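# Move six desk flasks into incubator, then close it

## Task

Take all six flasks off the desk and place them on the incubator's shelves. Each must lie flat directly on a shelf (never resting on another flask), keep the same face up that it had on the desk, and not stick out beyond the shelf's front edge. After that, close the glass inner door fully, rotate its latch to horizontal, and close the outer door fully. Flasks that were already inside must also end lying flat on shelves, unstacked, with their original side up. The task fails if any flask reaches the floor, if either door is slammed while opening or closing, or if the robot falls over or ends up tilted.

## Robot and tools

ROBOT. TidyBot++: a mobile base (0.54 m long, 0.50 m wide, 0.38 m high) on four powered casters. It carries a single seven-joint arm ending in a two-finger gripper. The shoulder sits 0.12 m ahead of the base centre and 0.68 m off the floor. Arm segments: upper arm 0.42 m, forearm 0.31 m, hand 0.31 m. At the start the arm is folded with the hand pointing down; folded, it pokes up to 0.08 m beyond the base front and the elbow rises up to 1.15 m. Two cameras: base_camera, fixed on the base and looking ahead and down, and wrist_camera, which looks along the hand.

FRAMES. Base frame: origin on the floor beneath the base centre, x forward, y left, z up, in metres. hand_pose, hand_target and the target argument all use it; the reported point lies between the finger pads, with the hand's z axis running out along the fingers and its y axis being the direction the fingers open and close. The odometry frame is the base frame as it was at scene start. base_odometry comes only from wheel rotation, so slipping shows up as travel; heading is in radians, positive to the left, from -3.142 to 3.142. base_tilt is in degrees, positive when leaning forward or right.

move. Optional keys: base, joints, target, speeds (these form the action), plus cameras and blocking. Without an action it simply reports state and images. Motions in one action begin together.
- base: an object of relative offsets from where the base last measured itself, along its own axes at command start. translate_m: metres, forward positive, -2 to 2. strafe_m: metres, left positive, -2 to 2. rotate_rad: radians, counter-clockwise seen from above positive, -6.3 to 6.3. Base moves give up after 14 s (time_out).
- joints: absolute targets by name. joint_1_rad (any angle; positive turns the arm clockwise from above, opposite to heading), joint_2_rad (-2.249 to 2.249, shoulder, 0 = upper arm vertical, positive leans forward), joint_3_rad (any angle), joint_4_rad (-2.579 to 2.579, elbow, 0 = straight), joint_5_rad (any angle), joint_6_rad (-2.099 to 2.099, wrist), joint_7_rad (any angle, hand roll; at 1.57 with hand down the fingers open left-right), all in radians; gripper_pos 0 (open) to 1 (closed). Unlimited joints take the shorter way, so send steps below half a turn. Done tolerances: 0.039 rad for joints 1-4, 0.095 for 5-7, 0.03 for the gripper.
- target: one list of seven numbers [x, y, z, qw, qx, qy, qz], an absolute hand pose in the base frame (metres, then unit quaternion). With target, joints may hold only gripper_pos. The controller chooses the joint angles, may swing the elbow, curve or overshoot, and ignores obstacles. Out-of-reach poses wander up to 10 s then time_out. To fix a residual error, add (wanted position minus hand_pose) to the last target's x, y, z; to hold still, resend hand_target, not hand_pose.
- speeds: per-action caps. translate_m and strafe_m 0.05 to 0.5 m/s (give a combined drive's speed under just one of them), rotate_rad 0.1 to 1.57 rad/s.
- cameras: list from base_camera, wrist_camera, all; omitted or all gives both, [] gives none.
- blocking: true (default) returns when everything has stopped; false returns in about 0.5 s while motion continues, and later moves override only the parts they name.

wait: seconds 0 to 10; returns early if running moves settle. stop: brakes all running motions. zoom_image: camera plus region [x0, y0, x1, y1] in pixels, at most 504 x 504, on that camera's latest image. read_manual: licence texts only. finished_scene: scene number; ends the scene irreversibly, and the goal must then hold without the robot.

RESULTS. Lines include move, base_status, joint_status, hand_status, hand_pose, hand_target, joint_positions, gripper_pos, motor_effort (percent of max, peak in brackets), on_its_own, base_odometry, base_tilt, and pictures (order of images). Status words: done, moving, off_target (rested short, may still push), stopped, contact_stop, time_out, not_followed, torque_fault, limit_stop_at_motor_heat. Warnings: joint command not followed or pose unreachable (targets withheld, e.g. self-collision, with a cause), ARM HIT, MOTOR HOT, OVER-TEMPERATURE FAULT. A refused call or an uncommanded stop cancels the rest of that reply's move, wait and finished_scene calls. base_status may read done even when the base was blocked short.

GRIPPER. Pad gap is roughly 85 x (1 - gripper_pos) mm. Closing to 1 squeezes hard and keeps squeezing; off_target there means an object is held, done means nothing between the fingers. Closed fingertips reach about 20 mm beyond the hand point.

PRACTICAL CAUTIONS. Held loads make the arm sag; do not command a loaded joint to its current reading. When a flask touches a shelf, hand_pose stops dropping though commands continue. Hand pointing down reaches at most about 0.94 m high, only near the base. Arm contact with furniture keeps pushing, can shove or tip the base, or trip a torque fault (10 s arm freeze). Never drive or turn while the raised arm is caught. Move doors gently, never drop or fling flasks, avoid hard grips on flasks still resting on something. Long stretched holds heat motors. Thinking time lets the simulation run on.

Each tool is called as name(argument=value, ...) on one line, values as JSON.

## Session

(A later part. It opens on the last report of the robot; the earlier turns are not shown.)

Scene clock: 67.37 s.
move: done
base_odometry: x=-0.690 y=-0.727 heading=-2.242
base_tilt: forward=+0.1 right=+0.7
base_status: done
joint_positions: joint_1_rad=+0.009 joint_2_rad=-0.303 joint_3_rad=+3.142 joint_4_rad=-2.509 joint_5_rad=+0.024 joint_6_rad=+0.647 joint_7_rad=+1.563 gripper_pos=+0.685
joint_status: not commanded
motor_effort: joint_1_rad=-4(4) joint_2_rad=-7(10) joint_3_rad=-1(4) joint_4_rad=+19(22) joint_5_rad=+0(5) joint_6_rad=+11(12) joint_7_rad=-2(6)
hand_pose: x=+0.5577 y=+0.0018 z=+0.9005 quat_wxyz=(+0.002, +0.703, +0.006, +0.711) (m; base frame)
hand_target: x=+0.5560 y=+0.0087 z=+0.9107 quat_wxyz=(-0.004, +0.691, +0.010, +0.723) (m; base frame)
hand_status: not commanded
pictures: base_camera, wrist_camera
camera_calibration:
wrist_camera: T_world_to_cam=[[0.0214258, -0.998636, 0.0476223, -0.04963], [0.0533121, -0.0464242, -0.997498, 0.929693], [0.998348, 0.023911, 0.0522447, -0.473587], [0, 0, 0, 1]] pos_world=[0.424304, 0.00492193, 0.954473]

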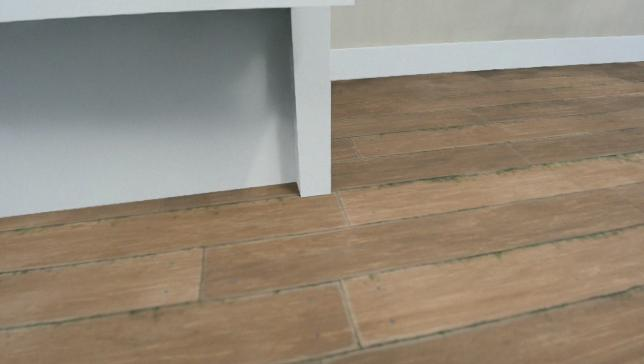

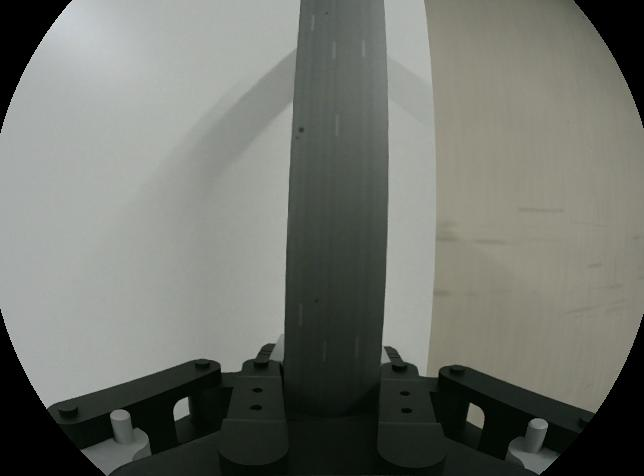

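move(base={"translate_m": -0.1155, "strafe_m": 0.1155, "rotate_rad": -0.17}, speeds={"translate_m": 0.1, "rotate_rad": 0.1}, cameras=["wrist_camera"])

move(base={"translate_m": -0.1155, "strafe_m": 0.1155, "rotate_rad": -0.17}, speeds={"translate_m": 0.1, "rotate_rad": 0.1}, cameras=["wrist_camera"])

Scene clock: 71.37 s.
move: done
base_odometry: x=-0.528 y=-0.708 heading=-2.413
base_tilt: forward=+0.1 right=+0.7
base_status: done
joint_positions: joint_1_rad=+0.014 joint_2_rad=-0.304 joint_3_rad=+3.145 joint_4_rad=-2.510 joint_5_rad=+0.024 joint_6_rad=+0.647 joint_7_rad=+1.563 gripper_pos=+0.686
joint_status: not commanded
motor_effort: joint_1_rad=-2(7) joint_2_rad=-7(11) joint_3_rad=+0(5) joint_4_rad=+18(22) joint_5_rad=-1(3) joint_6_rad=+10(12) joint_7_rad=-3(5)
hand_pose: x=+0.5575 y=-0.0020 z=+0.9004 quat_wxyz=(+0.005, +0.703, +0.003, +0.711) (m; base frame)
hand_target: x=+0.5560 y=+0.0087 z=+0.9107 quat_wxyz=(-0.004, +0.691, +0.010, +0.723) (m; base frame)
hand_status: not commanded
pictures: wrist_camera
camera_calibration:
wrist_camera: T_world_to_cam=[[0.0133777, -0.998824, 0.0466075, -0.0479345], [0.0529241, -0.045839, -0.997546, 0.929689], [0.998509, 0.0158115, 0.0522486, -0.473382], [0, 0, 0, 1]] pos_world=[0.424114, 0.00222278, 0.954375]

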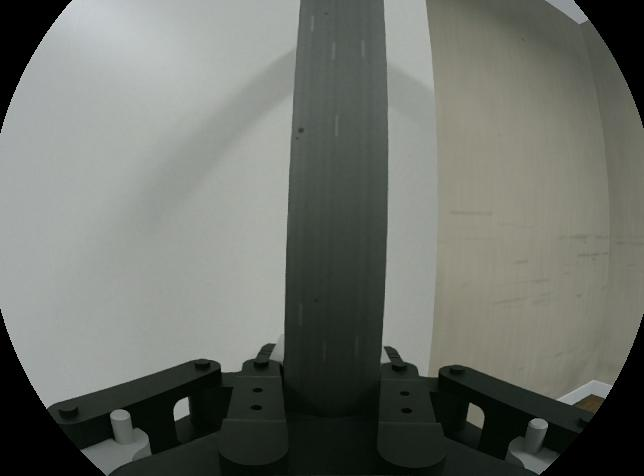

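Scene clock: 73.57 s.
move: done
base_odometry: x=-0.365 y=-0.717 heading=-2.583
base_tilt: forward=+0.0 right=+0.7
base_status: done
joint_positions: joint_1_rad=+0.015 joint_2_rad=-0.303 joint_3_rad=+3.145 joint_4_rad=-2.510 joint_5_rad=+0.024 joint_6_rad=+0.647 joint_7_rad=+1.563 gripper_pos=+0.686
joint_status: not commanded
motor_effort: joint_1_rad=-1(6) joint_2_rad=-6(10) joint_3_rad=+0(4) joint_4_rad=+18(22) joint_5_rad=-1(2) joint_6_rad=+10(12) joint_7_rad=-2(6)
hand_pose: x=+0.5576 y=-0.0026 z=+0.9004 quat_wxyz=(+0.005, +0.703, +0.002, +0.711) (m; base frame)
hand_target: x=+0.5560 y=+0.0087 z=+0.9107 quat_wxyz=(-0.004, +0.691, +0.010, +0.723) (m; base frame)
hand_status: not commanded
pictures: wrist_camera
camera_calibration:
wrist_camera: T_world_to_cam=[[0.0120965, -0.998857, 0.0462411, -0.0474422], [0.0528613, -0.0455411, -0.997563, 0.929708], [0.998529, 0.0145114, 0.05225, -0.473484], [0, 0, 0, 1]] pos_world=[0.424216, 0.00182277, 0.954375]

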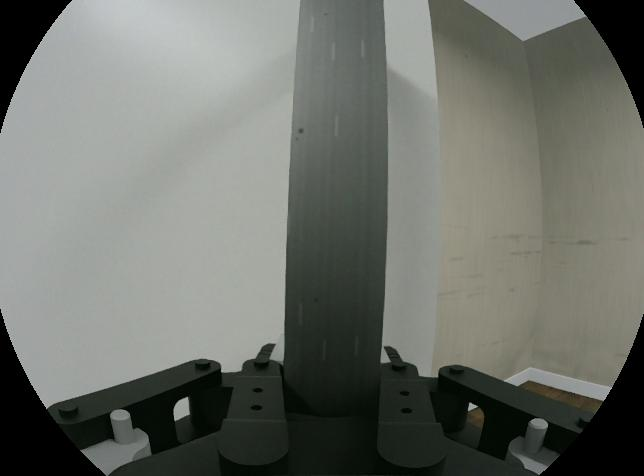

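move(base={"translate_m": -0.1155, "strafe_m": 0.1155, "rotate_rad": -0.17}, speeds={"translate_m": 0.1, "rotate_rad": 0.1}, cameras=[])

move(base={"translate_m": -0.1155, "strafe_m": 0.1155, "rotate_rad": -0.17}, speeds={"translate_m": 0.1, "rotate_rad": 0.1}, cameras=["wrist_camera"])

move(base={"translate_m": -0.1155, "strafe_m": 0.1155, "rotate_rad": -0.17}, speeds={"translate_m": 0.1, "rotate_rad": 0.1}, cameras=[])

move(base={"translate_m": -0.1155, "strafe_m": 0.1155, "rotate_rad": -0.17}, speeds={"translate_m": 0.1, "rotate_rad": 0.1})

Scene clock: 77.97 s.
move: done
base_odometry: x=-0.205 y=-0.754 heading=-2.753
base_tilt: forward=+0.1 right=+0.7
base_status: done
joint_positions: joint_1_rad=+0.012 joint_2_rad=-0.304 joint_3_rad=+3.143 joint_4_rad=-2.510 joint_5_rad=+0.024 joint_6_rad=+0.647 joint_7_rad=+1.563 gripper_pos=+0.688
joint_status: not commanded
motor_effort: joint_1_rad=-1(5) joint_2_rad=-7(10) joint_3_rad=+0(4) joint_4_rad=+19(22) joint_5_rad=-1(2) joint_6_rad=+11(12) joint_7_rad=-1(4)
hand_pose: x=+0.5574 y=-0.0002 z=+0.9004 quat_wxyz=(+0.004, +0.703, +0.004, +0.711) (m; base frame)
hand_target: x=+0.5560 y=+0.0087 z=+0.9107 quat_wxyz=(-0.004, +0.691, +0.010, +0.723) (m; base frame)
hand_status: not commanded
pictures: none
No camera images: "cameras" was empty.

Scene clock: 80.13 s.
move: done
base_odometry: x=-0.054 y=-0.817 heading=-2.923
base_tilt: forward=+0.1 right=+0.7
base_status: done
joint_positions: joint_1_rad=+0.006 joint_2_rad=-0.304 joint_3_rad=+3.138 joint_4_rad=-2.510 joint_5_rad=+0.024 joint_6_rad=+0.647 joint_7_rad=+1.563 gripper_pos=+0.691
joint_status: not commanded
motor_effort: joint_1_rad=-1(5) joint_2_rad=-6(10) joint_3_rad=+1(4) joint_4_rad=+19(22) joint_5_rad=-1(3) joint_6_rad=+11(12) joint_7_rad=-2(4)
hand_pose: x=+0.5571 y=+0.0051 z=+0.9004 quat_wxyz=(+0.000, +0.703, +0.009, +0.711) (m; base frame)
hand_target: x=+0.5560 y=+0.0087 z=+0.9107 quat_wxyz=(-0.004, +0.691, +0.010, +0.723) (m; base frame)
hand_status: not commanded
pictures: wrist_camera
camera_calibration:
wrist_camera: T_world_to_cam=[[0.0283591, -0.998411, 0.0486949, -0.0510792], [0.0539703, -0.0471141, -0.99743, 0.929402], [0.99814, 0.0309143, 0.0525484, -0.473286], [0, 0, 0, 1]] pos_world=[0.423694, 0.00742125, 0.954372]

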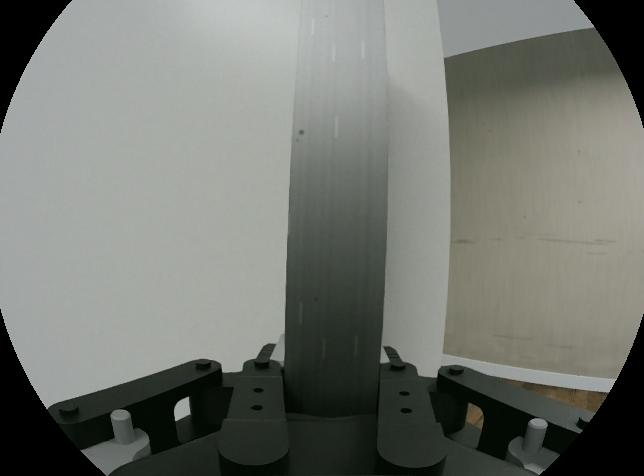

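Scene clock: 82.33 s.
move: done
base_odometry: x=+0.084 y=-0.905 heading=-3.093
base_tilt: forward=+0.1 right=+0.7
base_status: done
joint_positions: joint_1_rad=-0.003 joint_2_rad=-0.304 joint_3_rad=+3.130 joint_4_rad=-2.510 joint_5_rad=+0.024 joint_6_rad=+0.647 joint_7_rad=+1.563 gripper_pos=+0.695
joint_status: not commanded
motor_effort: joint_1_rad=+1(4) joint_2_rad=-6(10) joint_3_rad=+2(5) joint_4_rad=+19(22) joint_5_rad=-1(3) joint_6_rad=+11(12) joint_7_rad=+0(3)
hand_pose: x=+0.5570 y=+0.0128 z=+0.9004 quat_wxyz=(-0.005, +0.703, +0.015, +0.711) (m; base frame)
hand_target: x=+0.5560 y=+0.0087 z=+0.9107 quat_wxyz=(-0.004, +0.691, +0.010, +0.723) (m; base frame)
hand_status: not commanded
pictures: none
No camera images: "cameras" was empty.

Scene clock: 84.50 s.
move: done
base_odometry: x=+0.205 y=-1.015 heading=+3.020
base_tilt: forward=+0.1 right=+0.7
base_status: done
joint_positions: joint_1_rad=-0.014 joint_2_rad=-0.303 joint_3_rad=+3.120 joint_4_rad=-2.509 joint_5_rad=+0.024 joint_6_rad=+0.647 joint_7_rad=+1.563 gripper_pos=+0.701
joint_status: not commanded
motor_effort: joint_1_rad=+3(6) joint_2_rad=-7(11) joint_3_rad=+4(7) joint_4_rad=+19(22) joint_5_rad=+0(3) joint_6_rad=+10(12) joint_7_rad=+3(3)
hand_pose: x=+0.5568 y=+0.0227 z=+0.9004 quat_wxyz=(-0.011, +0.703, +0.024, +0.711) (m; base frame)
hand_target: x=+0.5560 y=+0.0087 z=+0.9107 quat_wxyz=(-0.004, +0.691, +0.010, +0.723) (m; base frame)
hand_status: not commanded
pictures: base_camera, wrist_camera
camera_calibration:
wrist_camera: T_world_to_cam=[[0.0656946, -0.996374, 0.0540658, -0.0592617], [0.0556566, -0.0504396, -0.997175, 0.929027], [0.996286, 0.0685181, 0.0521411, -0.472915], [0, 0, 0, 1]] pos_world=[0.423345, 0.0202162, 0.954265]

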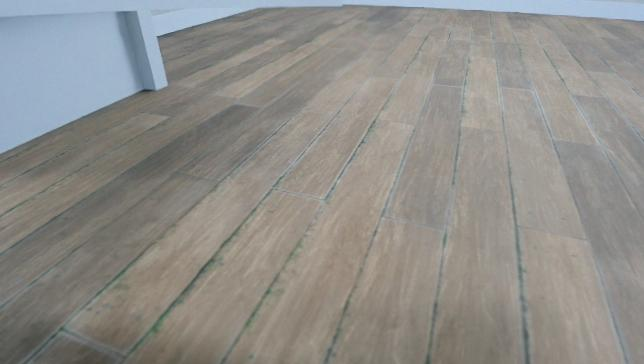

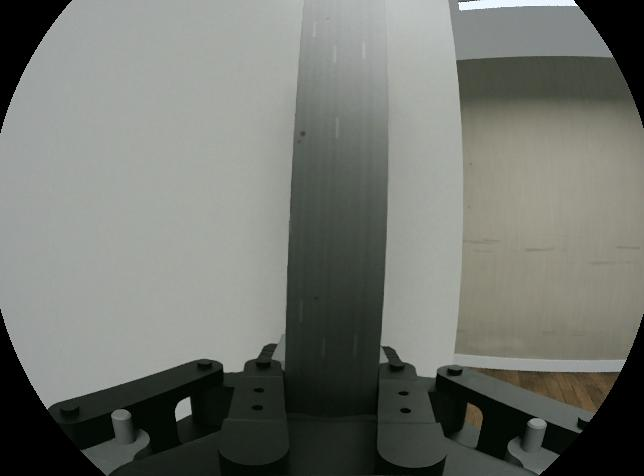

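move(base={"translate_m": -0.1155, "strafe_m": 0.135, "rotate_rad": -0.155}, speeds={"translate_m": 0.1, "rotate_rad": 0.1}, cameras=[])

move(base={"translate_m": -0.1155, "strafe_m": 0.125, "rotate_rad": -0.165}, speeds={"translate_m": 0.1, "rotate_rad": 0.1})

Scene clock: 88.47 s.
move: done
base_odometry: x=+0.303 y=-1.163 heading=+2.864
base_tilt: forward=+0.1 right=+0.7
base_status: done
joint_positions: joint_1_rad=+0.006 joint_2_rad=-0.304 joint_3_rad=+3.134 joint_4_rad=-2.510 joint_5_rad=+0.024 joint_6_rad=+0.648 joint_7_rad=+1.565 gripper_pos=+0.703
joint_status: not commanded
motor_effort: joint_1_rad=-1(6) joint_2_rad=-6(10) joint_3_rad=+1(7) joint_4_rad=+19(22) joint_5_rad=-3(4) joint_6_rad=+11(12) joint_7_rad=-4(5)
hand_pose: x=+0.5572 y=+0.0070 z=+0.9004 quat_wxyz=(+0.000, +0.703, +0.011, +0.711) (m; base frame)
hand_target: x=+0.5560 y=+0.0087 z=+0.9107 quat_wxyz=(-0.004, +0.691, +0.010, +0.723) (m; base frame)
hand_status: not commanded
pictures: none
No camera images: "cameras" was empty.

Scene clock: 90.70 s.
move: done
base_odometry: x=+0.380 y=-1.315 heading=+2.699
base_tilt: forward=+0.1 right=+0.7
base_status: done
joint_positions: joint_1_rad=-0.004 joint_2_rad=-0.298 joint_3_rad=+3.130 joint_4_rad=-2.506 joint_5_rad=+0.019 joint_6_rad=+0.648 joint_7_rad=+1.565 gripper_pos=+0.704
joint_status: not commanded
motor_effort: joint_1_rad=+2(4) joint_2_rad=-10(11) joint_3_rad=+3(5) joint_4_rad=+18(21) joint_5_rad=+3(6) joint_6_rad=+10(12) joint_7_rad=+3(6)
hand_pose: x=+0.5590 y=+0.0121 z=+0.9004 quat_wxyz=(-0.005, +0.703, +0.013, +0.711) (m; base frame)
hand_target: x=+0.5560 y=+0.0087 z=+0.9107 quat_wxyz=(-0.004, +0.691, +0.010, +0.723) (m; base frame)
hand_status: not commanded
pictures: base_camera, wrist_camera
camera_calibration:
wrist_camera: T_world_to_cam=[[0.0422436, -0.997945, 0.0481706, -0.0514632], [0.0533952, -0.0458898, -0.997518, 0.929955], [0.99768, 0.0447108, 0.051347, -0.474158], [0, 0, 0, 1]] pos_world=[0.425577, 0.012518, 0.954473]

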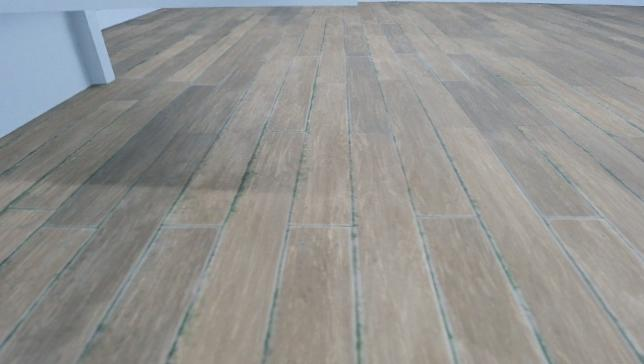

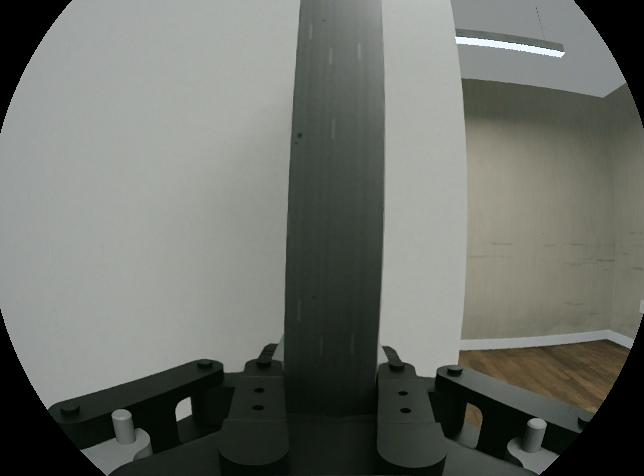

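move(base={"translate_m": -0.1155, "strafe_m": 0.13, "rotate_rad": -0.165}, speeds={"translate_m": 0.1, "rotate_rad": 0.1}, cameras=[])

move(base={"translate_m": -0.1155, "strafe_m": 0.13, "rotate_rad": -0.165}, speeds={"translate_m": 0.1, "rotate_rad": 0.1})

Scene clock: 95.07 s.
move: done
base_odometry: x=+0.429 y=-1.482 heading=+2.533
base_tilt: forward=+0.1 right=+0.6
base_status: done
joint_positions: joint_1_rad=-0.008 joint_2_rad=-0.290 joint_3_rad=+3.125 joint_4_rad=-2.500 joint_5_rad=+0.015 joint_6_rad=+0.648 joint_7_rad=+1.565 gripper_pos=+0.704
joint_status: not commanded
motor_effort: joint_1_rad=+0(5) joint_2_rad=-12(13) joint_3_rad=+1(6) joint_4_rad=+17(20) joint_5_rad=+6(8) joint_6_rad=+11(12) joint_7_rad=+4(8)
hand_pose: x=+0.5618 y=+0.0156 z=+0.9003 quat_wxyz=(-0.008, +0.704, +0.015, +0.710) (m; base frame)
hand_target: x=+0.5560 y=+0.0087 z=+0.9107 quat_wxyz=(-0.004, +0.691, +0.010, +0.723) (m; base frame)
hand_status: not commanded
pictures: none
No camera images: "cameras" was empty.

Scene clock: 97.33 s.
move: done
base_odometry: x=+0.449 y=-1.654 heading=+2.368
base_tilt: forward=+0.1 right=+0.7
base_status: done
joint_positions: joint_1_rad=-0.004 joint_2_rad=-0.161 joint_3_rad=+3.137 joint_4_rad=-2.393 joint_5_rad=+0.015 joint_6_rad=+0.649 joint_7_rad=+1.565 gripper_pos=+0.722
joint_status: not commanded
motor_effort: joint_1_rad=-1(5) joint_2_rad=-35(38) joint_3_rad=+0(7) joint_4_rad=-4(18) joint_5_rad=+1(6) joint_6_rad=+9(11) joint_7_rad=+0(6)
hand_pose: x=+0.6109 y=+0.0084 z=+0.9002 quat_wxyz=(-0.004, +0.712, +0.008, +0.703) (m; base frame)
hand_target: x=+0.5560 y=+0.0087 z=+0.9107 quat_wxyz=(-0.004, +0.691, +0.010, +0.723) (m; base frame)
hand_status: not commanded
pictures: base_camera, wrist_camera
camera_calibration:
wrist_camera: T_world_to_cam=[[0.0347194, -0.998522, 0.0418223, -0.0469621], [0.0294178, -0.0408083, -0.998734, 0.942484], [0.998964, 0.0359058, 0.0279575, -0.505423], [0, 0, 0, 1]] pos_world=[0.478804, 0.00971606, 0.957385]

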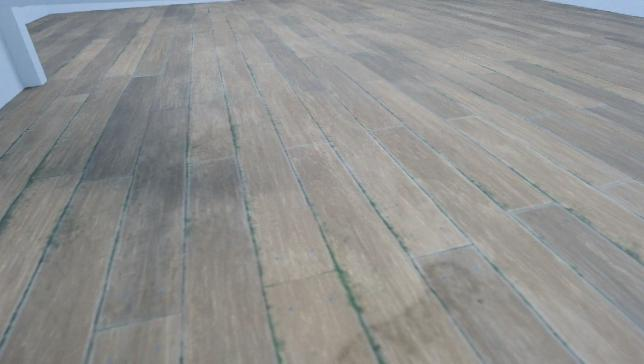

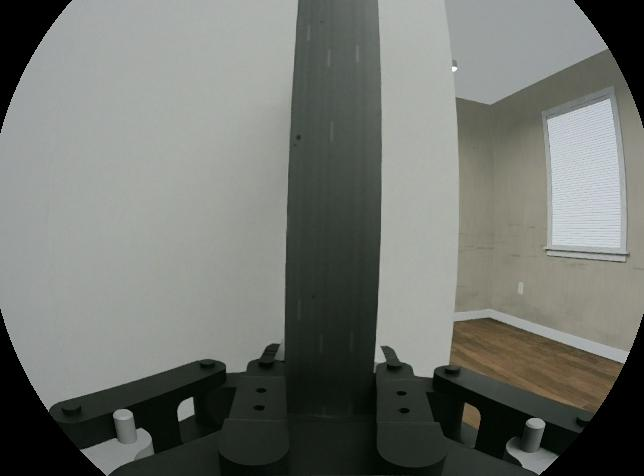

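move(base={"translate_m": 0.055}, speeds={"translate_m": 0.08}, cameras=[])

move(joints={"gripper_pos": 0.0})

Scene clock: 99.90 s.
move: done
base_odometry: x=+0.410 y=-1.616 heading=+2.368
base_tilt: forward=+0.1 right=+0.7
base_status: done
joint_positions: joint_1_rad=+0.003 joint_2_rad=-0.294 joint_3_rad=+3.139 joint_4_rad=-2.503 joint_5_rad=+0.014 joint_6_rad=+0.649 joint_7_rad=+1.565 gripper_pos=+0.724
joint_status: not commanded
motor_effort: joint_1_rad=-2(3) joint_2_rad=-9(37) joint_3_rad=-1(2) joint_4_rad=+19(20) joint_5_rad=+2(6) joint_6_rad=+11(12) joint_7_rad=+0(4)
hand_pose: x=+0.5608 y=+0.0038 z=+0.9002 quat_wxyz=(-0.001, +0.704, +0.005, +0.711) (m; base frame)
hand_target: x=+0.5560 y=+0.0087 z=+0.9107 quat_wxyz=(-0.004, +0.691, +0.010, +0.723) (m; base frame)
hand_status: not commanded
pictures: none
No camera images: "cameras" was empty.

Scene clock: 100.93 s.
move: done
base_odometry: x=+0.410 y=-1.616 heading=+2.368
base_tilt: forward=+0.1 right=+0.7
base_status: not commanded
joint_positions: joint_1_rad=+0.003 joint_2_rad=-0.296 joint_3_rad=+3.139 joint_4_rad=-2.503 joint_5_rad=+0.014 joint_6_rad=+0.649 joint_7_rad=+1.565 gripper_pos=+0.000
joint_status: all done
motor_effort: joint_1_rad=+0(2) joint_2_rad=-7(11) joint_3_rad=+0(2) joint_4_rad=+19(19) joint_5_rad=+1(3) joint_6_rad=+10(11) joint_7_rad=+1(2)
hand_pose: x=+0.5604 y=+0.0039 z=+0.9012 quat_wxyz=(-0.001, +0.703, +0.005, +0.711) (m; base frame)
hand_target: x=+0.5560 y=+0.0087 z=+0.9107 quat_wxyz=(-0.004, +0.691, +0.010, +0.723) (m; base frame)
hand_status: not commanded
pictures: base_camera, wrist_camera
camera_calibration:
wrist_camera: T_world_to_cam=[[0.024216, -0.998838, 0.0416731, -0.0437357], [0.0537922, -0.0403231, -0.997738, 0.93031], [0.998258, 0.0264029, 0.0527532, -0.476814], [0, 0, 0, 1]] pos_world=[0.427, 0.00641733, 0.955181]

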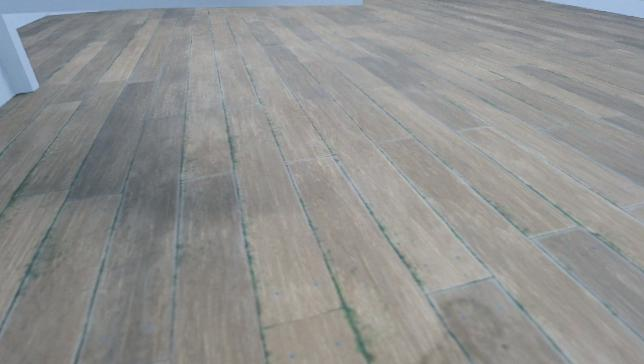

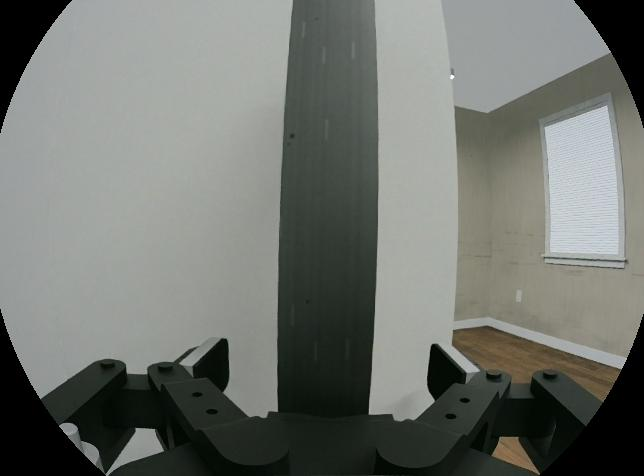

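move(base={"translate_m": -0.25}, cameras=["wrist_camera"])

move(base={"rotate_rad": 1.795}, cameras=["wrist_camera"])

move(base={"translate_m": -1.0}, cameras=[])

move(base={"strafe_m": -1.4})

Scene clock: 106.03 s.
move: done
base_odometry: x=+0.589 y=-1.791 heading=+2.368
base_tilt: forward=+0.1 right=+0.7
base_status: done
joint_positions: joint_1_rad=+0.003 joint_2_rad=-0.310 joint_3_rad=+3.139 joint_4_rad=-2.506 joint_5_rad=+0.014 joint_6_rad=+0.649 joint_7_rad=+1.565 gripper_pos=+0.000
joint_status: not commanded
motor_effort: joint_1_rad=+0(2) joint_2_rad=-7(10) joint_3_rad=+1(2) joint_4_rad=+19(20) joint_5_rad=+1(1) joint_6_rad=+10(11) joint_7_rad=+0(1)
hand_pose: x=+0.5568 y=+0.0040 z=+0.9059 quat_wxyz=(-0.001, +0.699, +0.005, +0.715) (m; base frame)
hand_target: x=+0.5560 y=+0.0087 z=+0.9107 quat_wxyz=(-0.004, +0.691, +0.010, +0.723) (m; base frame)
hand_status: not commanded
pictures: wrist_camera
camera_calibration:
wrist_camera: T_world_to_cam=[[0.0238329, -0.998831, 0.042052, -0.043964], [0.0651937, -0.0404216, -0.997054, 0.928151], [0.997588, 0.0265042, 0.0641542, -0.48342], [0, 0, 0, 1]] pos_world=[0.422792, 0.00641738, 0.958279]

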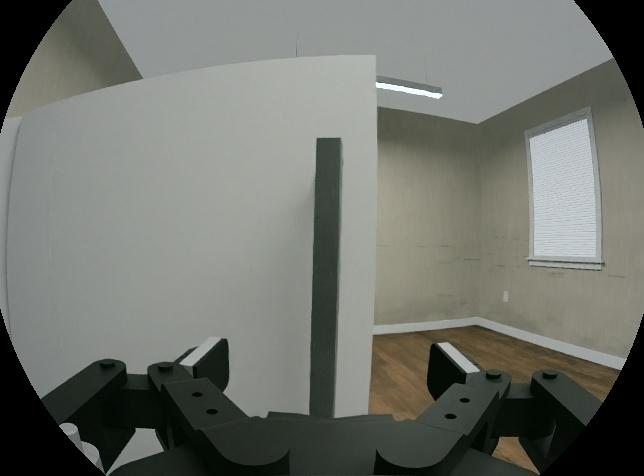

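Scene clock: 108.47 s.
move: done
base_odometry: x=+0.589 y=-1.791 heading=-2.121
base_tilt: forward=+0.1 right=+0.7
base_status: done
joint_positions: joint_1_rad=+0.003 joint_2_rad=-0.310 joint_3_rad=+3.138 joint_4_rad=-2.506 joint_5_rad=+0.014 joint_6_rad=+0.649 joint_7_rad=+1.565 gripper_pos=+0.000
joint_status: not commanded
motor_effort: joint_1_rad=+0(2) joint_2_rad=-7(8) joint_3_rad=+1(2) joint_4_rad=+19(19) joint_5_rad=+1(1) joint_6_rad=+10(10) joint_7_rad=+0(2)
hand_pose: x=+0.5568 y=+0.0042 z=+0.9059 quat_wxyz=(-0.001, +0.699, +0.005, +0.715) (m; base frame)
hand_target: x=+0.5560 y=+0.0087 z=+0.9107 quat_wxyz=(-0.004, +0.691, +0.010, +0.723) (m; base frame)
hand_status: not commanded
pictures: wrist_camera
camera_calibration:
wrist_camera: T_world_to_cam=[[0.0242249, -0.998816, 0.042179, -0.0440518], [0.0652122, -0.0405227, -0.997048, 0.928147], [0.997577, 0.026904, 0.0641534, -0.483422], [0, 0, 0, 1]] pos_world=[0.422791, 0.00661739, 0.958278]

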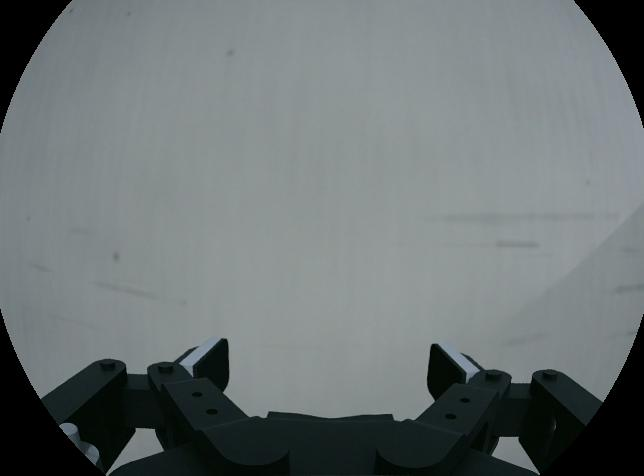

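Scene clock: 111.53 s.
move: done
base_odometry: x=+1.112 y=-0.938 heading=-2.121
base_tilt: forward=+0.1 right=+0.7
base_status: done
joint_positions: joint_1_rad=+0.003 joint_2_rad=-0.307 joint_3_rad=+3.138 joint_4_rad=-2.506 joint_5_rad=+0.014 joint_6_rad=+0.649 joint_7_rad=+1.565 gripper_pos=+0.000
joint_status: not commanded
motor_effort: joint_1_rad=-1(1) joint_2_rad=-6(10) joint_3_rad=+1(1) joint_4_rad=+19(20) joint_5_rad=+1(1) joint_6_rad=+10(10) joint_7_rad=+0(2)
hand_pose: x=+0.5574 y=+0.0042 z=+0.9048 quat_wxyz=(-0.001, +0.700, +0.005, +0.715) (m; base frame)
hand_target: x=+0.5560 y=+0.0087 z=+0.9107 quat_wxyz=(-0.004, +0.691, +0.010, +0.723) (m; base frame)
hand_status: not commanded
pictures: none
No camera images: "cameras" was empty.

Scene clock: 115.30 s.
move: done
base_odometry: x=-0.082 y=-0.206 heading=-2.121
base_tilt: forward=+0.1 right=+0.7
base_status: done
joint_positions: joint_1_rad=+0.003 joint_2_rad=-0.307 joint_3_rad=+3.138 joint_4_rad=-2.506 joint_5_rad=+0.014 joint_6_rad=+0.649 joint_7_rad=+1.565 gripper_pos=+0.000
joint_status: not commanded
motor_effort: joint_1_rad=+0(2) joint_2_rad=-7(7) joint_3_rad=+1(3) joint_4_rad=+20(20) joint_5_rad=+0(1) joint_6_rad=+10(10) joint_7_rad=+1(1)
hand_pose: x=+0.5574 y=+0.0046 z=+0.9048 quat_wxyz=(-0.001, +0.700, +0.005, +0.715) (m; base frame)
hand_target: x=+0.5560 y=+0.0087 z=+0.9107 quat_wxyz=(-0.004, +0.691, +0.010, +0.723) (m; base frame)
hand_status: not commanded
pictures: base_camera, wrist_camera
camera_calibration:
wrist_camera: T_world_to_cam=[[0.0251229, -0.99879, 0.0422679, -0.0442027], [0.0627519, -0.0406223, -0.997202, 0.928612], [0.997713, 0.027705, 0.0616555, -0.481655], [0, 0, 0, 1]] pos_world=[0.423392, 0.00691733, 0.957579]

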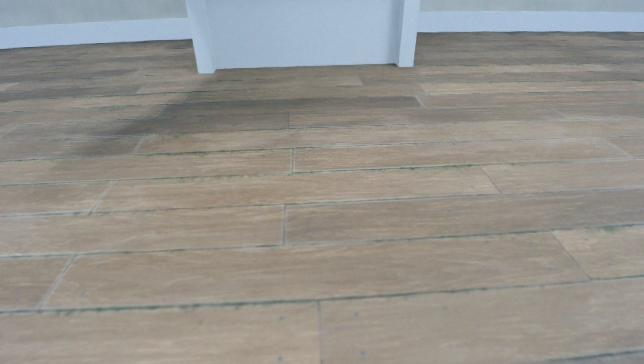

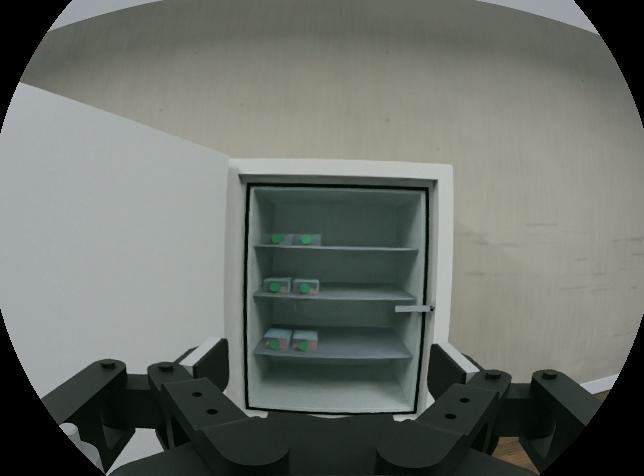

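zoom_image(camera="wrist_camera", region=[220, 150, 470, 420])

zoom_image(camera="wrist_camera", region=[380, 270, 460, 340])

Scaled by 1.867.

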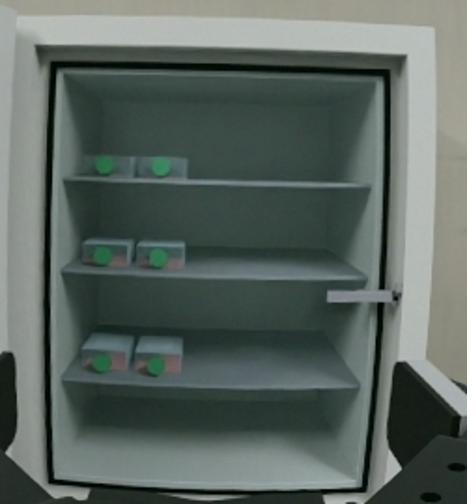

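Scaled by 6.300.

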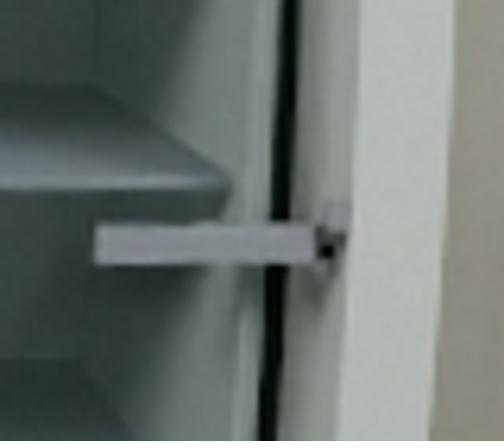

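move(base={"strafe_m": -0.22, "translate_m": 0.45}, joints={"joint_2_rad": 0.3, "joint_4_rad": -2.55, "joint_6_rad": 1.29, "joint_1_rad": 0.0})

Scene clock: 125.30 s.
move: done
base_odometry: x=-0.505 y=-0.475 heading=-2.122
base_tilt: forward=+0.1 right=+0.7
base_status: done
joint_positions: joint_1_rad=+0.003 joint_2_rad=+0.302 joint_3_rad=+3.138 joint_4_rad=-2.535 joint_5_rad=+0.014 joint_6_rad=+1.238 joint_7_rad=+1.565 gripper_pos=+0.000
joint_status: all done
motor_effort: joint_1_rad=-1(2) joint_2_rad=-20(23) joint_3_rad=+0(2) joint_4_rad=+11(21) joint_5_rad=+1(2) joint_6_rad=+10(11) joint_7_rad=+1(1)
hand_pose: x=+0.6494 y=+0.0058 z=+0.7745 quat_wxyz=(-0.006, +0.717, +0.004, +0.697) (m; base frame)
hand_target: x=+0.6448 y=+0.0107 z=+0.7861 quat_wxyz=(-0.011, +0.703, +0.007, +0.711) (m; base frame)
hand_status: not commanded
pictures: base_camera, wrist_camera
camera_calibration:
wrist_camera: T_world_to_cam=[[0.0317001, -0.998985, 0.0320086, -0.0362195], [0.0127844, -0.0316168, -0.999418, 0.827007], [0.999416, 0.0320909, 0.0117692, -0.528054], [0, 0, 0, 1]] pos_world=[0.51832, 0.00691032, 0.8339]

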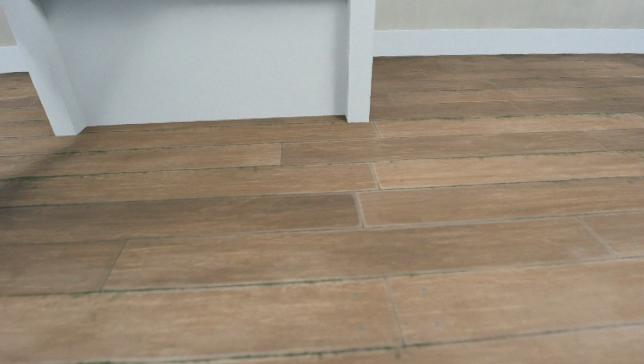

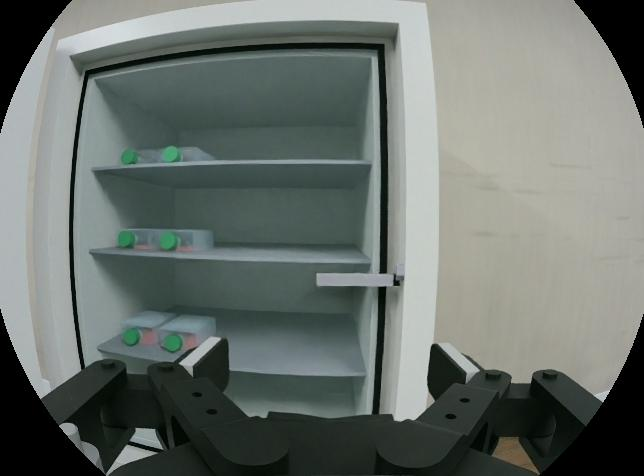

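zoom_image(camera="wrist_camera", region=[290, 230, 430, 330])

zoom_image(camera="wrist_camera", region=[50, 120, 300, 400])

Scaled by 3.600.

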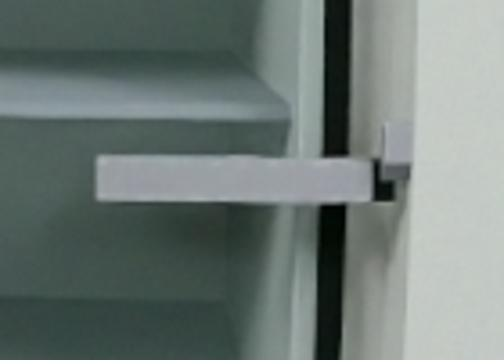

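Scaled by 1.800.

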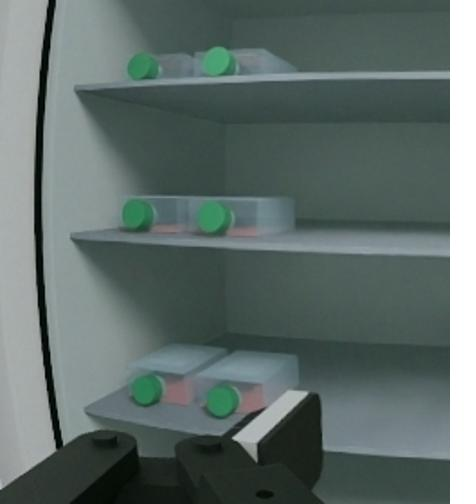

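move(base={"strafe_m": -0.06, "translate_m": 0.22}, joints={"joint_2_rad": 0.18, "joint_4_rad": -2.55, "joint_6_rad": 1.1}, speeds={"translate_m": 0.2})

zoom_image(camera="wrist_camera", region=[220, 200, 420, 340])

Scene clock: 132.13 s.
move: done
base_odometry: x=-0.671 y=-0.631 heading=-2.122
base_tilt: forward=+0.1 right=+0.7
base_status: done
joint_positions: joint_1_rad=+0.003 joint_2_rad=+0.196 joint_3_rad=+3.138 joint_4_rad=-2.542 joint_5_rad=+0.014 joint_6_rad=+1.158 joint_7_rad=+1.565 gripper_pos=+0.000
joint_status: all done
motor_effort: joint_1_rad=+0(1) joint_2_rad=-18(21) joint_3_rad=+0(1) joint_4_rad=+12(12) joint_5_rad=+0(1) joint_6_rad=+10(11) joint_7_rad=+0(1)
hand_pose: x=+0.6354 y=+0.0057 z=+0.8024 quat_wxyz=(-0.005, +0.710, +0.004, +0.704) (m; base frame)
hand_target: x=+0.6307 y=+0.0103 z=+0.7893 quat_wxyz=(-0.009, +0.728, +0.008, +0.686) (m; base frame)
hand_status: not commanded
pictures: base_camera, wrist_camera
camera_calibration:
wrist_camera: T_world_to_cam=[[0.0308338, -0.998946, 0.0340093, -0.0377358], [0.0321179, -0.0330177, -0.998939, 0.842452], [0.999008, 0.0318934, 0.031066, -0.529627], [0, 0, 0, 1]] pos_world=[0.503207, 0.00701133, 0.859295]

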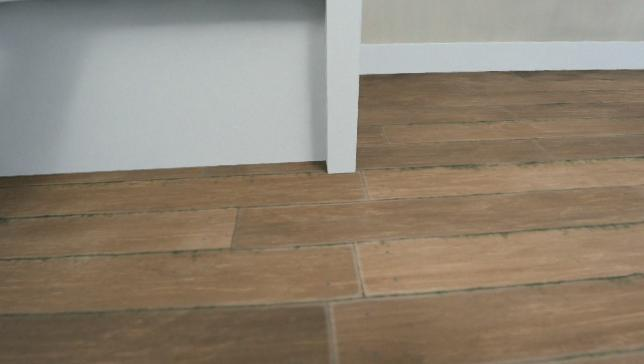

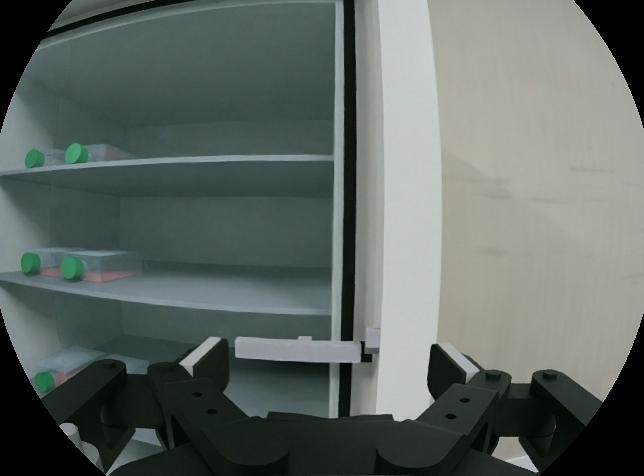

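Scaled by 2.520.

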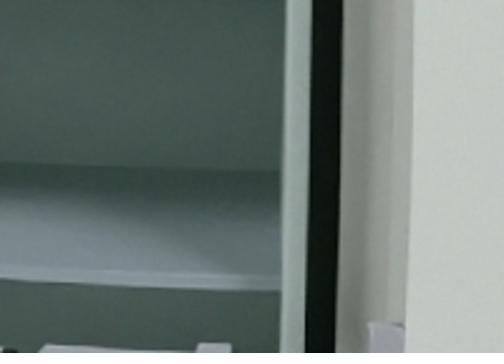

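zoom_image(camera="wrist_camera", region=[220, 300, 420, 400])

Scaled by 2.520.

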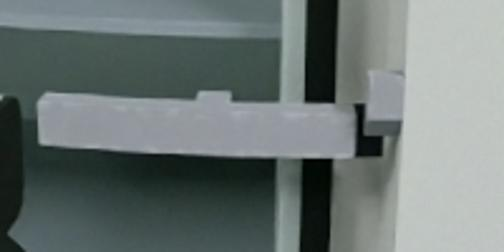

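move(base={"strafe_m": 0.023}, joints={"joint_2_rad": 0.43, "joint_4_rad": -2.55, "joint_6_rad": 1.42, "joint_7_rad": 3.14})

Scene clock: 141.87 s.
move: done
base_odometry: x=-0.652 y=-0.643 heading=-2.122
base_tilt: forward=+0.1 right=+0.7
base_status: done
joint_positions: joint_1_rad=-0.001 joint_2_rad=+0.427 joint_3_rad=+3.136 joint_4_rad=-2.543 joint_5_rad=+0.014 joint_6_rad=+1.369 joint_7_rad=+3.084 gripper_pos=+0.000
joint_status: all done
motor_effort: joint_1_rad=+0(3) joint_2_rad=-22(24) joint_3_rad=+0(2) joint_4_rad=+8(13) joint_5_rad=+1(1) joint_6_rad=+10(11) joint_7_rad=+0(2)
hand_pose: x=+0.6580 y=+0.0088 z=+0.7461 quat_wxyz=(+0.473, +0.517, +0.498, +0.511) (m; base frame)
hand_target: x=+0.6561 y=+0.0107 z=+0.7574 quat_wxyz=(+0.496, +0.491, +0.503, +0.510) (m; base frame)
hand_status: not commanded
pictures: base_camera, wrist_camera
camera_calibration:
wrist_camera: T_world_to_cam=[[0.0462788, -0.0209196, 0.998709, -0.772035], [0.0605166, -0.997886, -0.0237066, 0.0476843], [0.997094, 0.0615356, -0.0449149, -0.492856], [0, 0, 0, 1]] pos_world=[0.524266, 0.061761, 0.750033]

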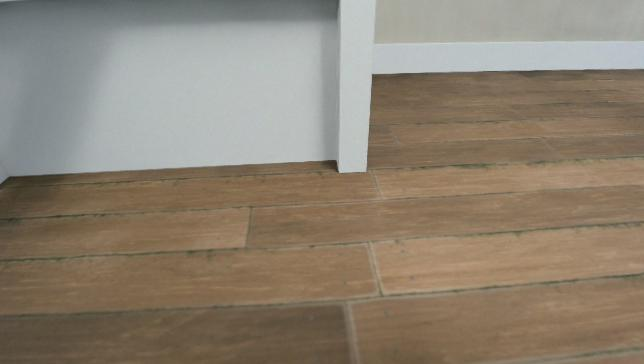

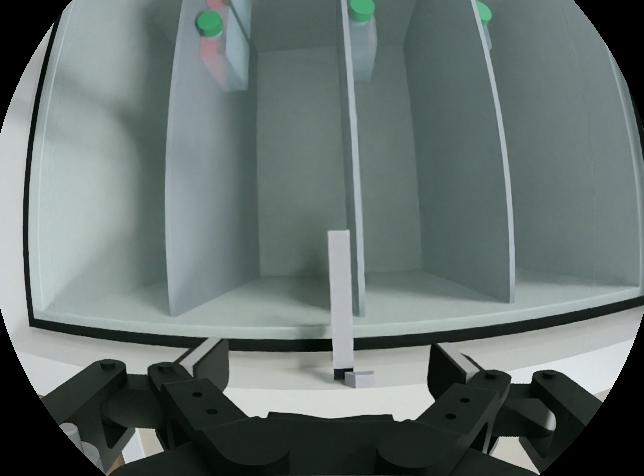

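zoom_image(camera="wrist_camera", region=[270, 210, 420, 410])

Scaled by 2.520.

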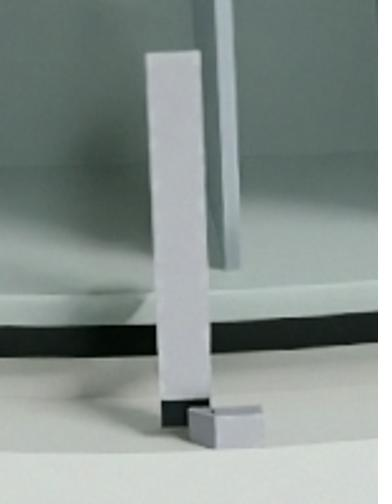

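move(base={"translate_m": 0.105}, speeds={"translate_m": 0.1})

Scene clock: 147.13 s.
move: done
base_odometry: x=-0.707 y=-0.733 heading=-2.122
base_tilt: forward=+0.1 right=+0.7
base_status: done
joint_positions: joint_1_rad=-0.001 joint_2_rad=+0.430 joint_3_rad=+3.136 joint_4_rad=-2.544 joint_5_rad=+0.014 joint_6_rad=+1.371 joint_7_rad=+3.085 gripper_pos=+0.000
joint_status: not commanded
motor_effort: joint_1_rad=+1(1) joint_2_rad=-23(24) joint_3_rad=+0(1) joint_4_rad=+8(9) joint_5_rad=+1(1) joint_6_rad=+10(11) joint_7_rad=+1(1)
hand_pose: x=+0.6579 y=+0.0088 z=+0.7443 quat_wxyz=(+0.473, +0.517, +0.498, +0.510) (m; base frame)
hand_target: x=+0.6561 y=+0.0107 z=+0.7574 quat_wxyz=(+0.496, +0.491, +0.503, +0.510) (m; base frame)
hand_status: not commanded
pictures: base_camera, wrist_camera
camera_calibration:
wrist_camera: T_world_to_cam=[[0.0492297, -0.0200435, 0.998586, -0.772041], [0.060485, -0.997904, -0.0230116, 0.0471514], [0.996954, 0.0615323, -0.0479142, -0.490501], [0, 0, 0, 1]] pos_world=[0.524163, 0.0617599, 0.748533]

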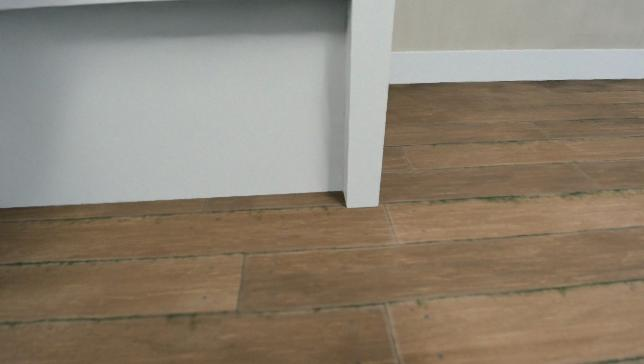

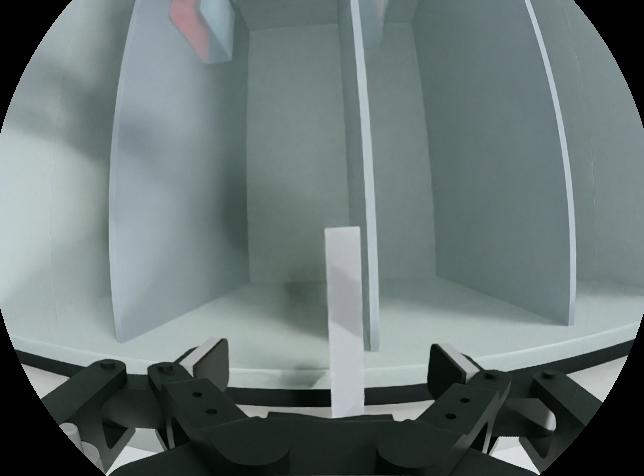

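move(base={"translate_m": 0.03}, speeds={"translate_m": 0.05}, cameras=["wrist_camera"])

move(joints={"gripper_pos": 0.8}, cameras=["wrist_camera"])

Scene clock: 149.37 s.
move: done
base_odometry: x=-0.722 y=-0.758 heading=-2.121
base_tilt: forward=+0.1 right=+0.7
base_status: done
joint_positions: joint_1_rad=-0.001 joint_2_rad=+0.431 joint_3_rad=+3.136 joint_4_rad=-2.544 joint_5_rad=+0.014 joint_6_rad=+1.372 joint_7_rad=+3.085 gripper_pos=+0.000
joint_status: not commanded
motor_effort: joint_1_rad=+0(2) joint_2_rad=-22(24) joint_3_rad=+0(1) joint_4_rad=+8(9) joint_5_rad=+1(1) joint_6_rad=+10(10) joint_7_rad=+1(1)
hand_pose: x=+0.6579 y=+0.0088 z=+0.7439 quat_wxyz=(+0.473, +0.517, +0.499, +0.510) (m; base frame)
hand_target: x=+0.6561 y=+0.0107 z=+0.7574 quat_wxyz=(+0.496, +0.491, +0.503, +0.510) (m; base frame)
hand_status: not commanded
pictures: wrist_camera
camera_calibration:
wrist_camera: T_world_to_cam=[[0.0499267, -0.0200015, 0.998553, -0.772084], [0.0604689, -0.997905, -0.0230119, 0.0471532], [0.996921, 0.0615303, -0.0486126, -0.489974], [0, 0, 0, 1]] pos_world=[0.524162, 0.0617598, 0.748233]

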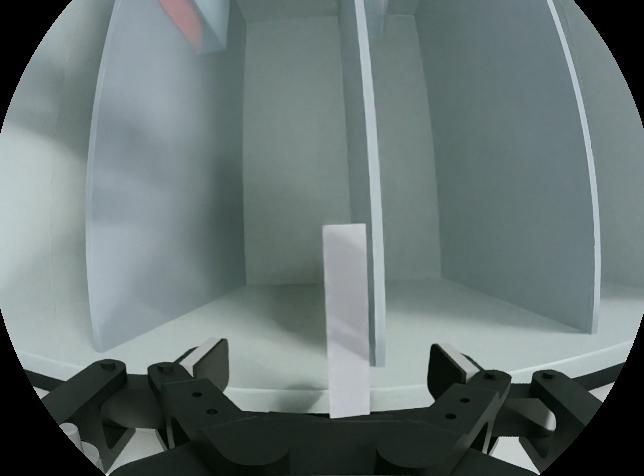

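Scene clock: 150.37 s.
move: done
base_odometry: x=-0.722 y=-0.758 heading=-2.121
base_tilt: forward=+0.1 right=+0.7
base_status: not commanded
joint_positions: joint_1_rad=-0.001 joint_2_rad=+0.428 joint_3_rad=+3.136 joint_4_rad=-2.544 joint_5_rad=+0.014 joint_6_rad=+1.388 joint_7_rad=+3.085 gripper_pos=+0.800
joint_status: all done
motor_effort: joint_1_rad=-2(2) joint_2_rad=-19(23) joint_3_rad=-1(1) joint_4_rad=+7(8) joint_5_rad=+2(2) joint_6_rad=+8(10) joint_7_rad=+1(1)
hand_pose: x=+0.6579 y=+0.0088 z=+0.7512 quat_wxyz=(+0.478, +0.512, +0.494, +0.516) (m; base frame)
hand_target: x=+0.6561 y=+0.0107 z=+0.7574 quat_wxyz=(+0.496, +0.491, +0.503, +0.510) (m; base frame)
hand_status: not commanded
pictures: wrist_camera
camera_calibration:
wrist_camera: T_world_to_cam=[[0.0290059, -0.0201375, 0.999376, -0.766217], [0.0609384, -0.997902, -0.0218765, 0.0461604], [0.99772, 0.0615349, -0.0277179, -0.50583], [0, 0, 0, 1]] pos_world=[0.524088, 0.06176, 0.752728]

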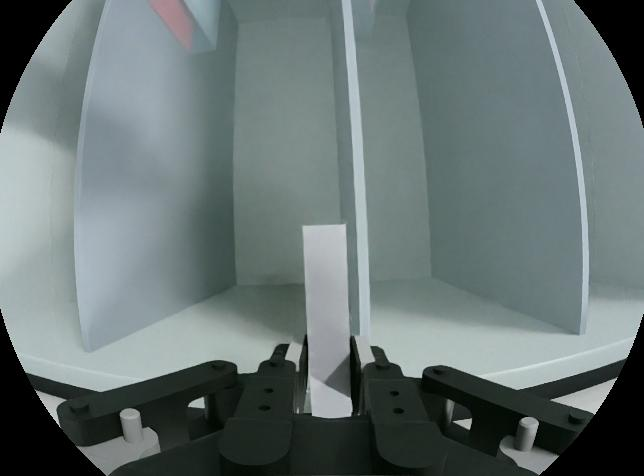

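move(joints={"gripper_pos": 0.86}, cameras=[])

move(joints={"joint_7_rad": 2.7}, cameras=["wrist_camera"])

Scene clock: 151.93 s.
move: done
base_odometry: x=-0.722 y=-0.758 heading=-2.121
base_tilt: forward=+0.1 right=+0.7
base_status: not commanded
joint_positions: joint_1_rad=-0.001 joint_2_rad=+0.427 joint_3_rad=+3.136 joint_4_rad=-2.544 joint_5_rad=+0.014 joint_6_rad=+1.390 joint_7_rad=+3.090 gripper_pos=+0.843
joint_status: all done
motor_effort: joint_1_rad=-1(2) joint_2_rad=-21(22) joint_3_rad=-1(2) joint_4_rad=+8(11) joint_5_rad=+2(2) joint_6_rad=+8(9) joint_7_rad=+0(1)
hand_pose: x=+0.6579 y=+0.0088 z=+0.7517 quat_wxyz=(+0.479, +0.511, +0.494, +0.515) (m; base frame)
hand_target: x=+0.6561 y=+0.0107 z=+0.7574 quat_wxyz=(+0.496, +0.491, +0.503, +0.510) (m; base frame)
hand_status: not commanded
pictures: none
No camera images: "cameras" was empty.

Scene clock: 153.07 s.
move: done
base_odometry: x=-0.722 y=-0.758 heading=-2.121
base_tilt: forward=+0.1 right=+0.7
base_status: not commanded
joint_positions: joint_1_rad=-0.001 joint_2_rad=+0.427 joint_3_rad=+3.136 joint_4_rad=-2.544 joint_5_rad=+0.014 joint_6_rad=+1.392 joint_7_rad=+2.741 gripper_pos=+0.843
joint_status: all done
motor_effort: joint_1_rad=-3(3) joint_2_rad=-19(21) joint_3_rad=-2(2) joint_4_rad=+6(7) joint_5_rad=+3(3) joint_6_rad=+7(8) joint_7_rad=+1(2)
hand_pose: x=+0.6579 y=+0.0087 z=+0.7522 quat_wxyz=(+0.383, +0.588, +0.398, +0.591) (m; base frame)
hand_target: x=+0.6561 y=+0.0107 z=+0.7574 quat_wxyz=(+0.373, +0.589, +0.384, +0.605) (m; base frame)
hand_status: not commanded
pictures: wrist_camera
camera_calibration:
wrist_camera: T_world_to_cam=[[0.0319961, -0.356479, 0.933755, -0.716856], [0.056559, -0.932091, -0.357782, 0.301053], [0.997886, 0.0642599, -0.00966118, -0.519476], [0, 0, 0, 1]] pos_world=[0.524288, 0.0584454, 0.772061]

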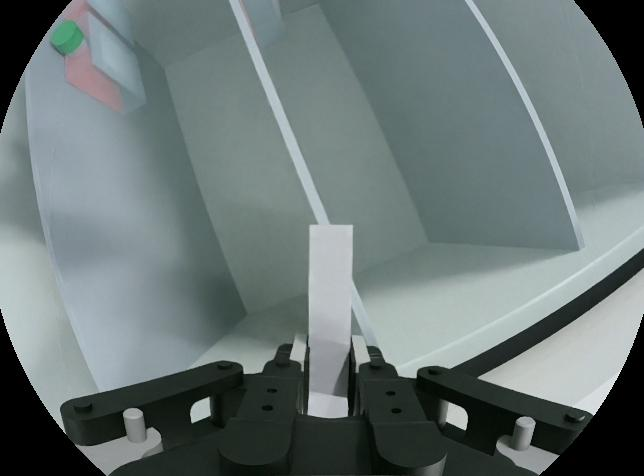

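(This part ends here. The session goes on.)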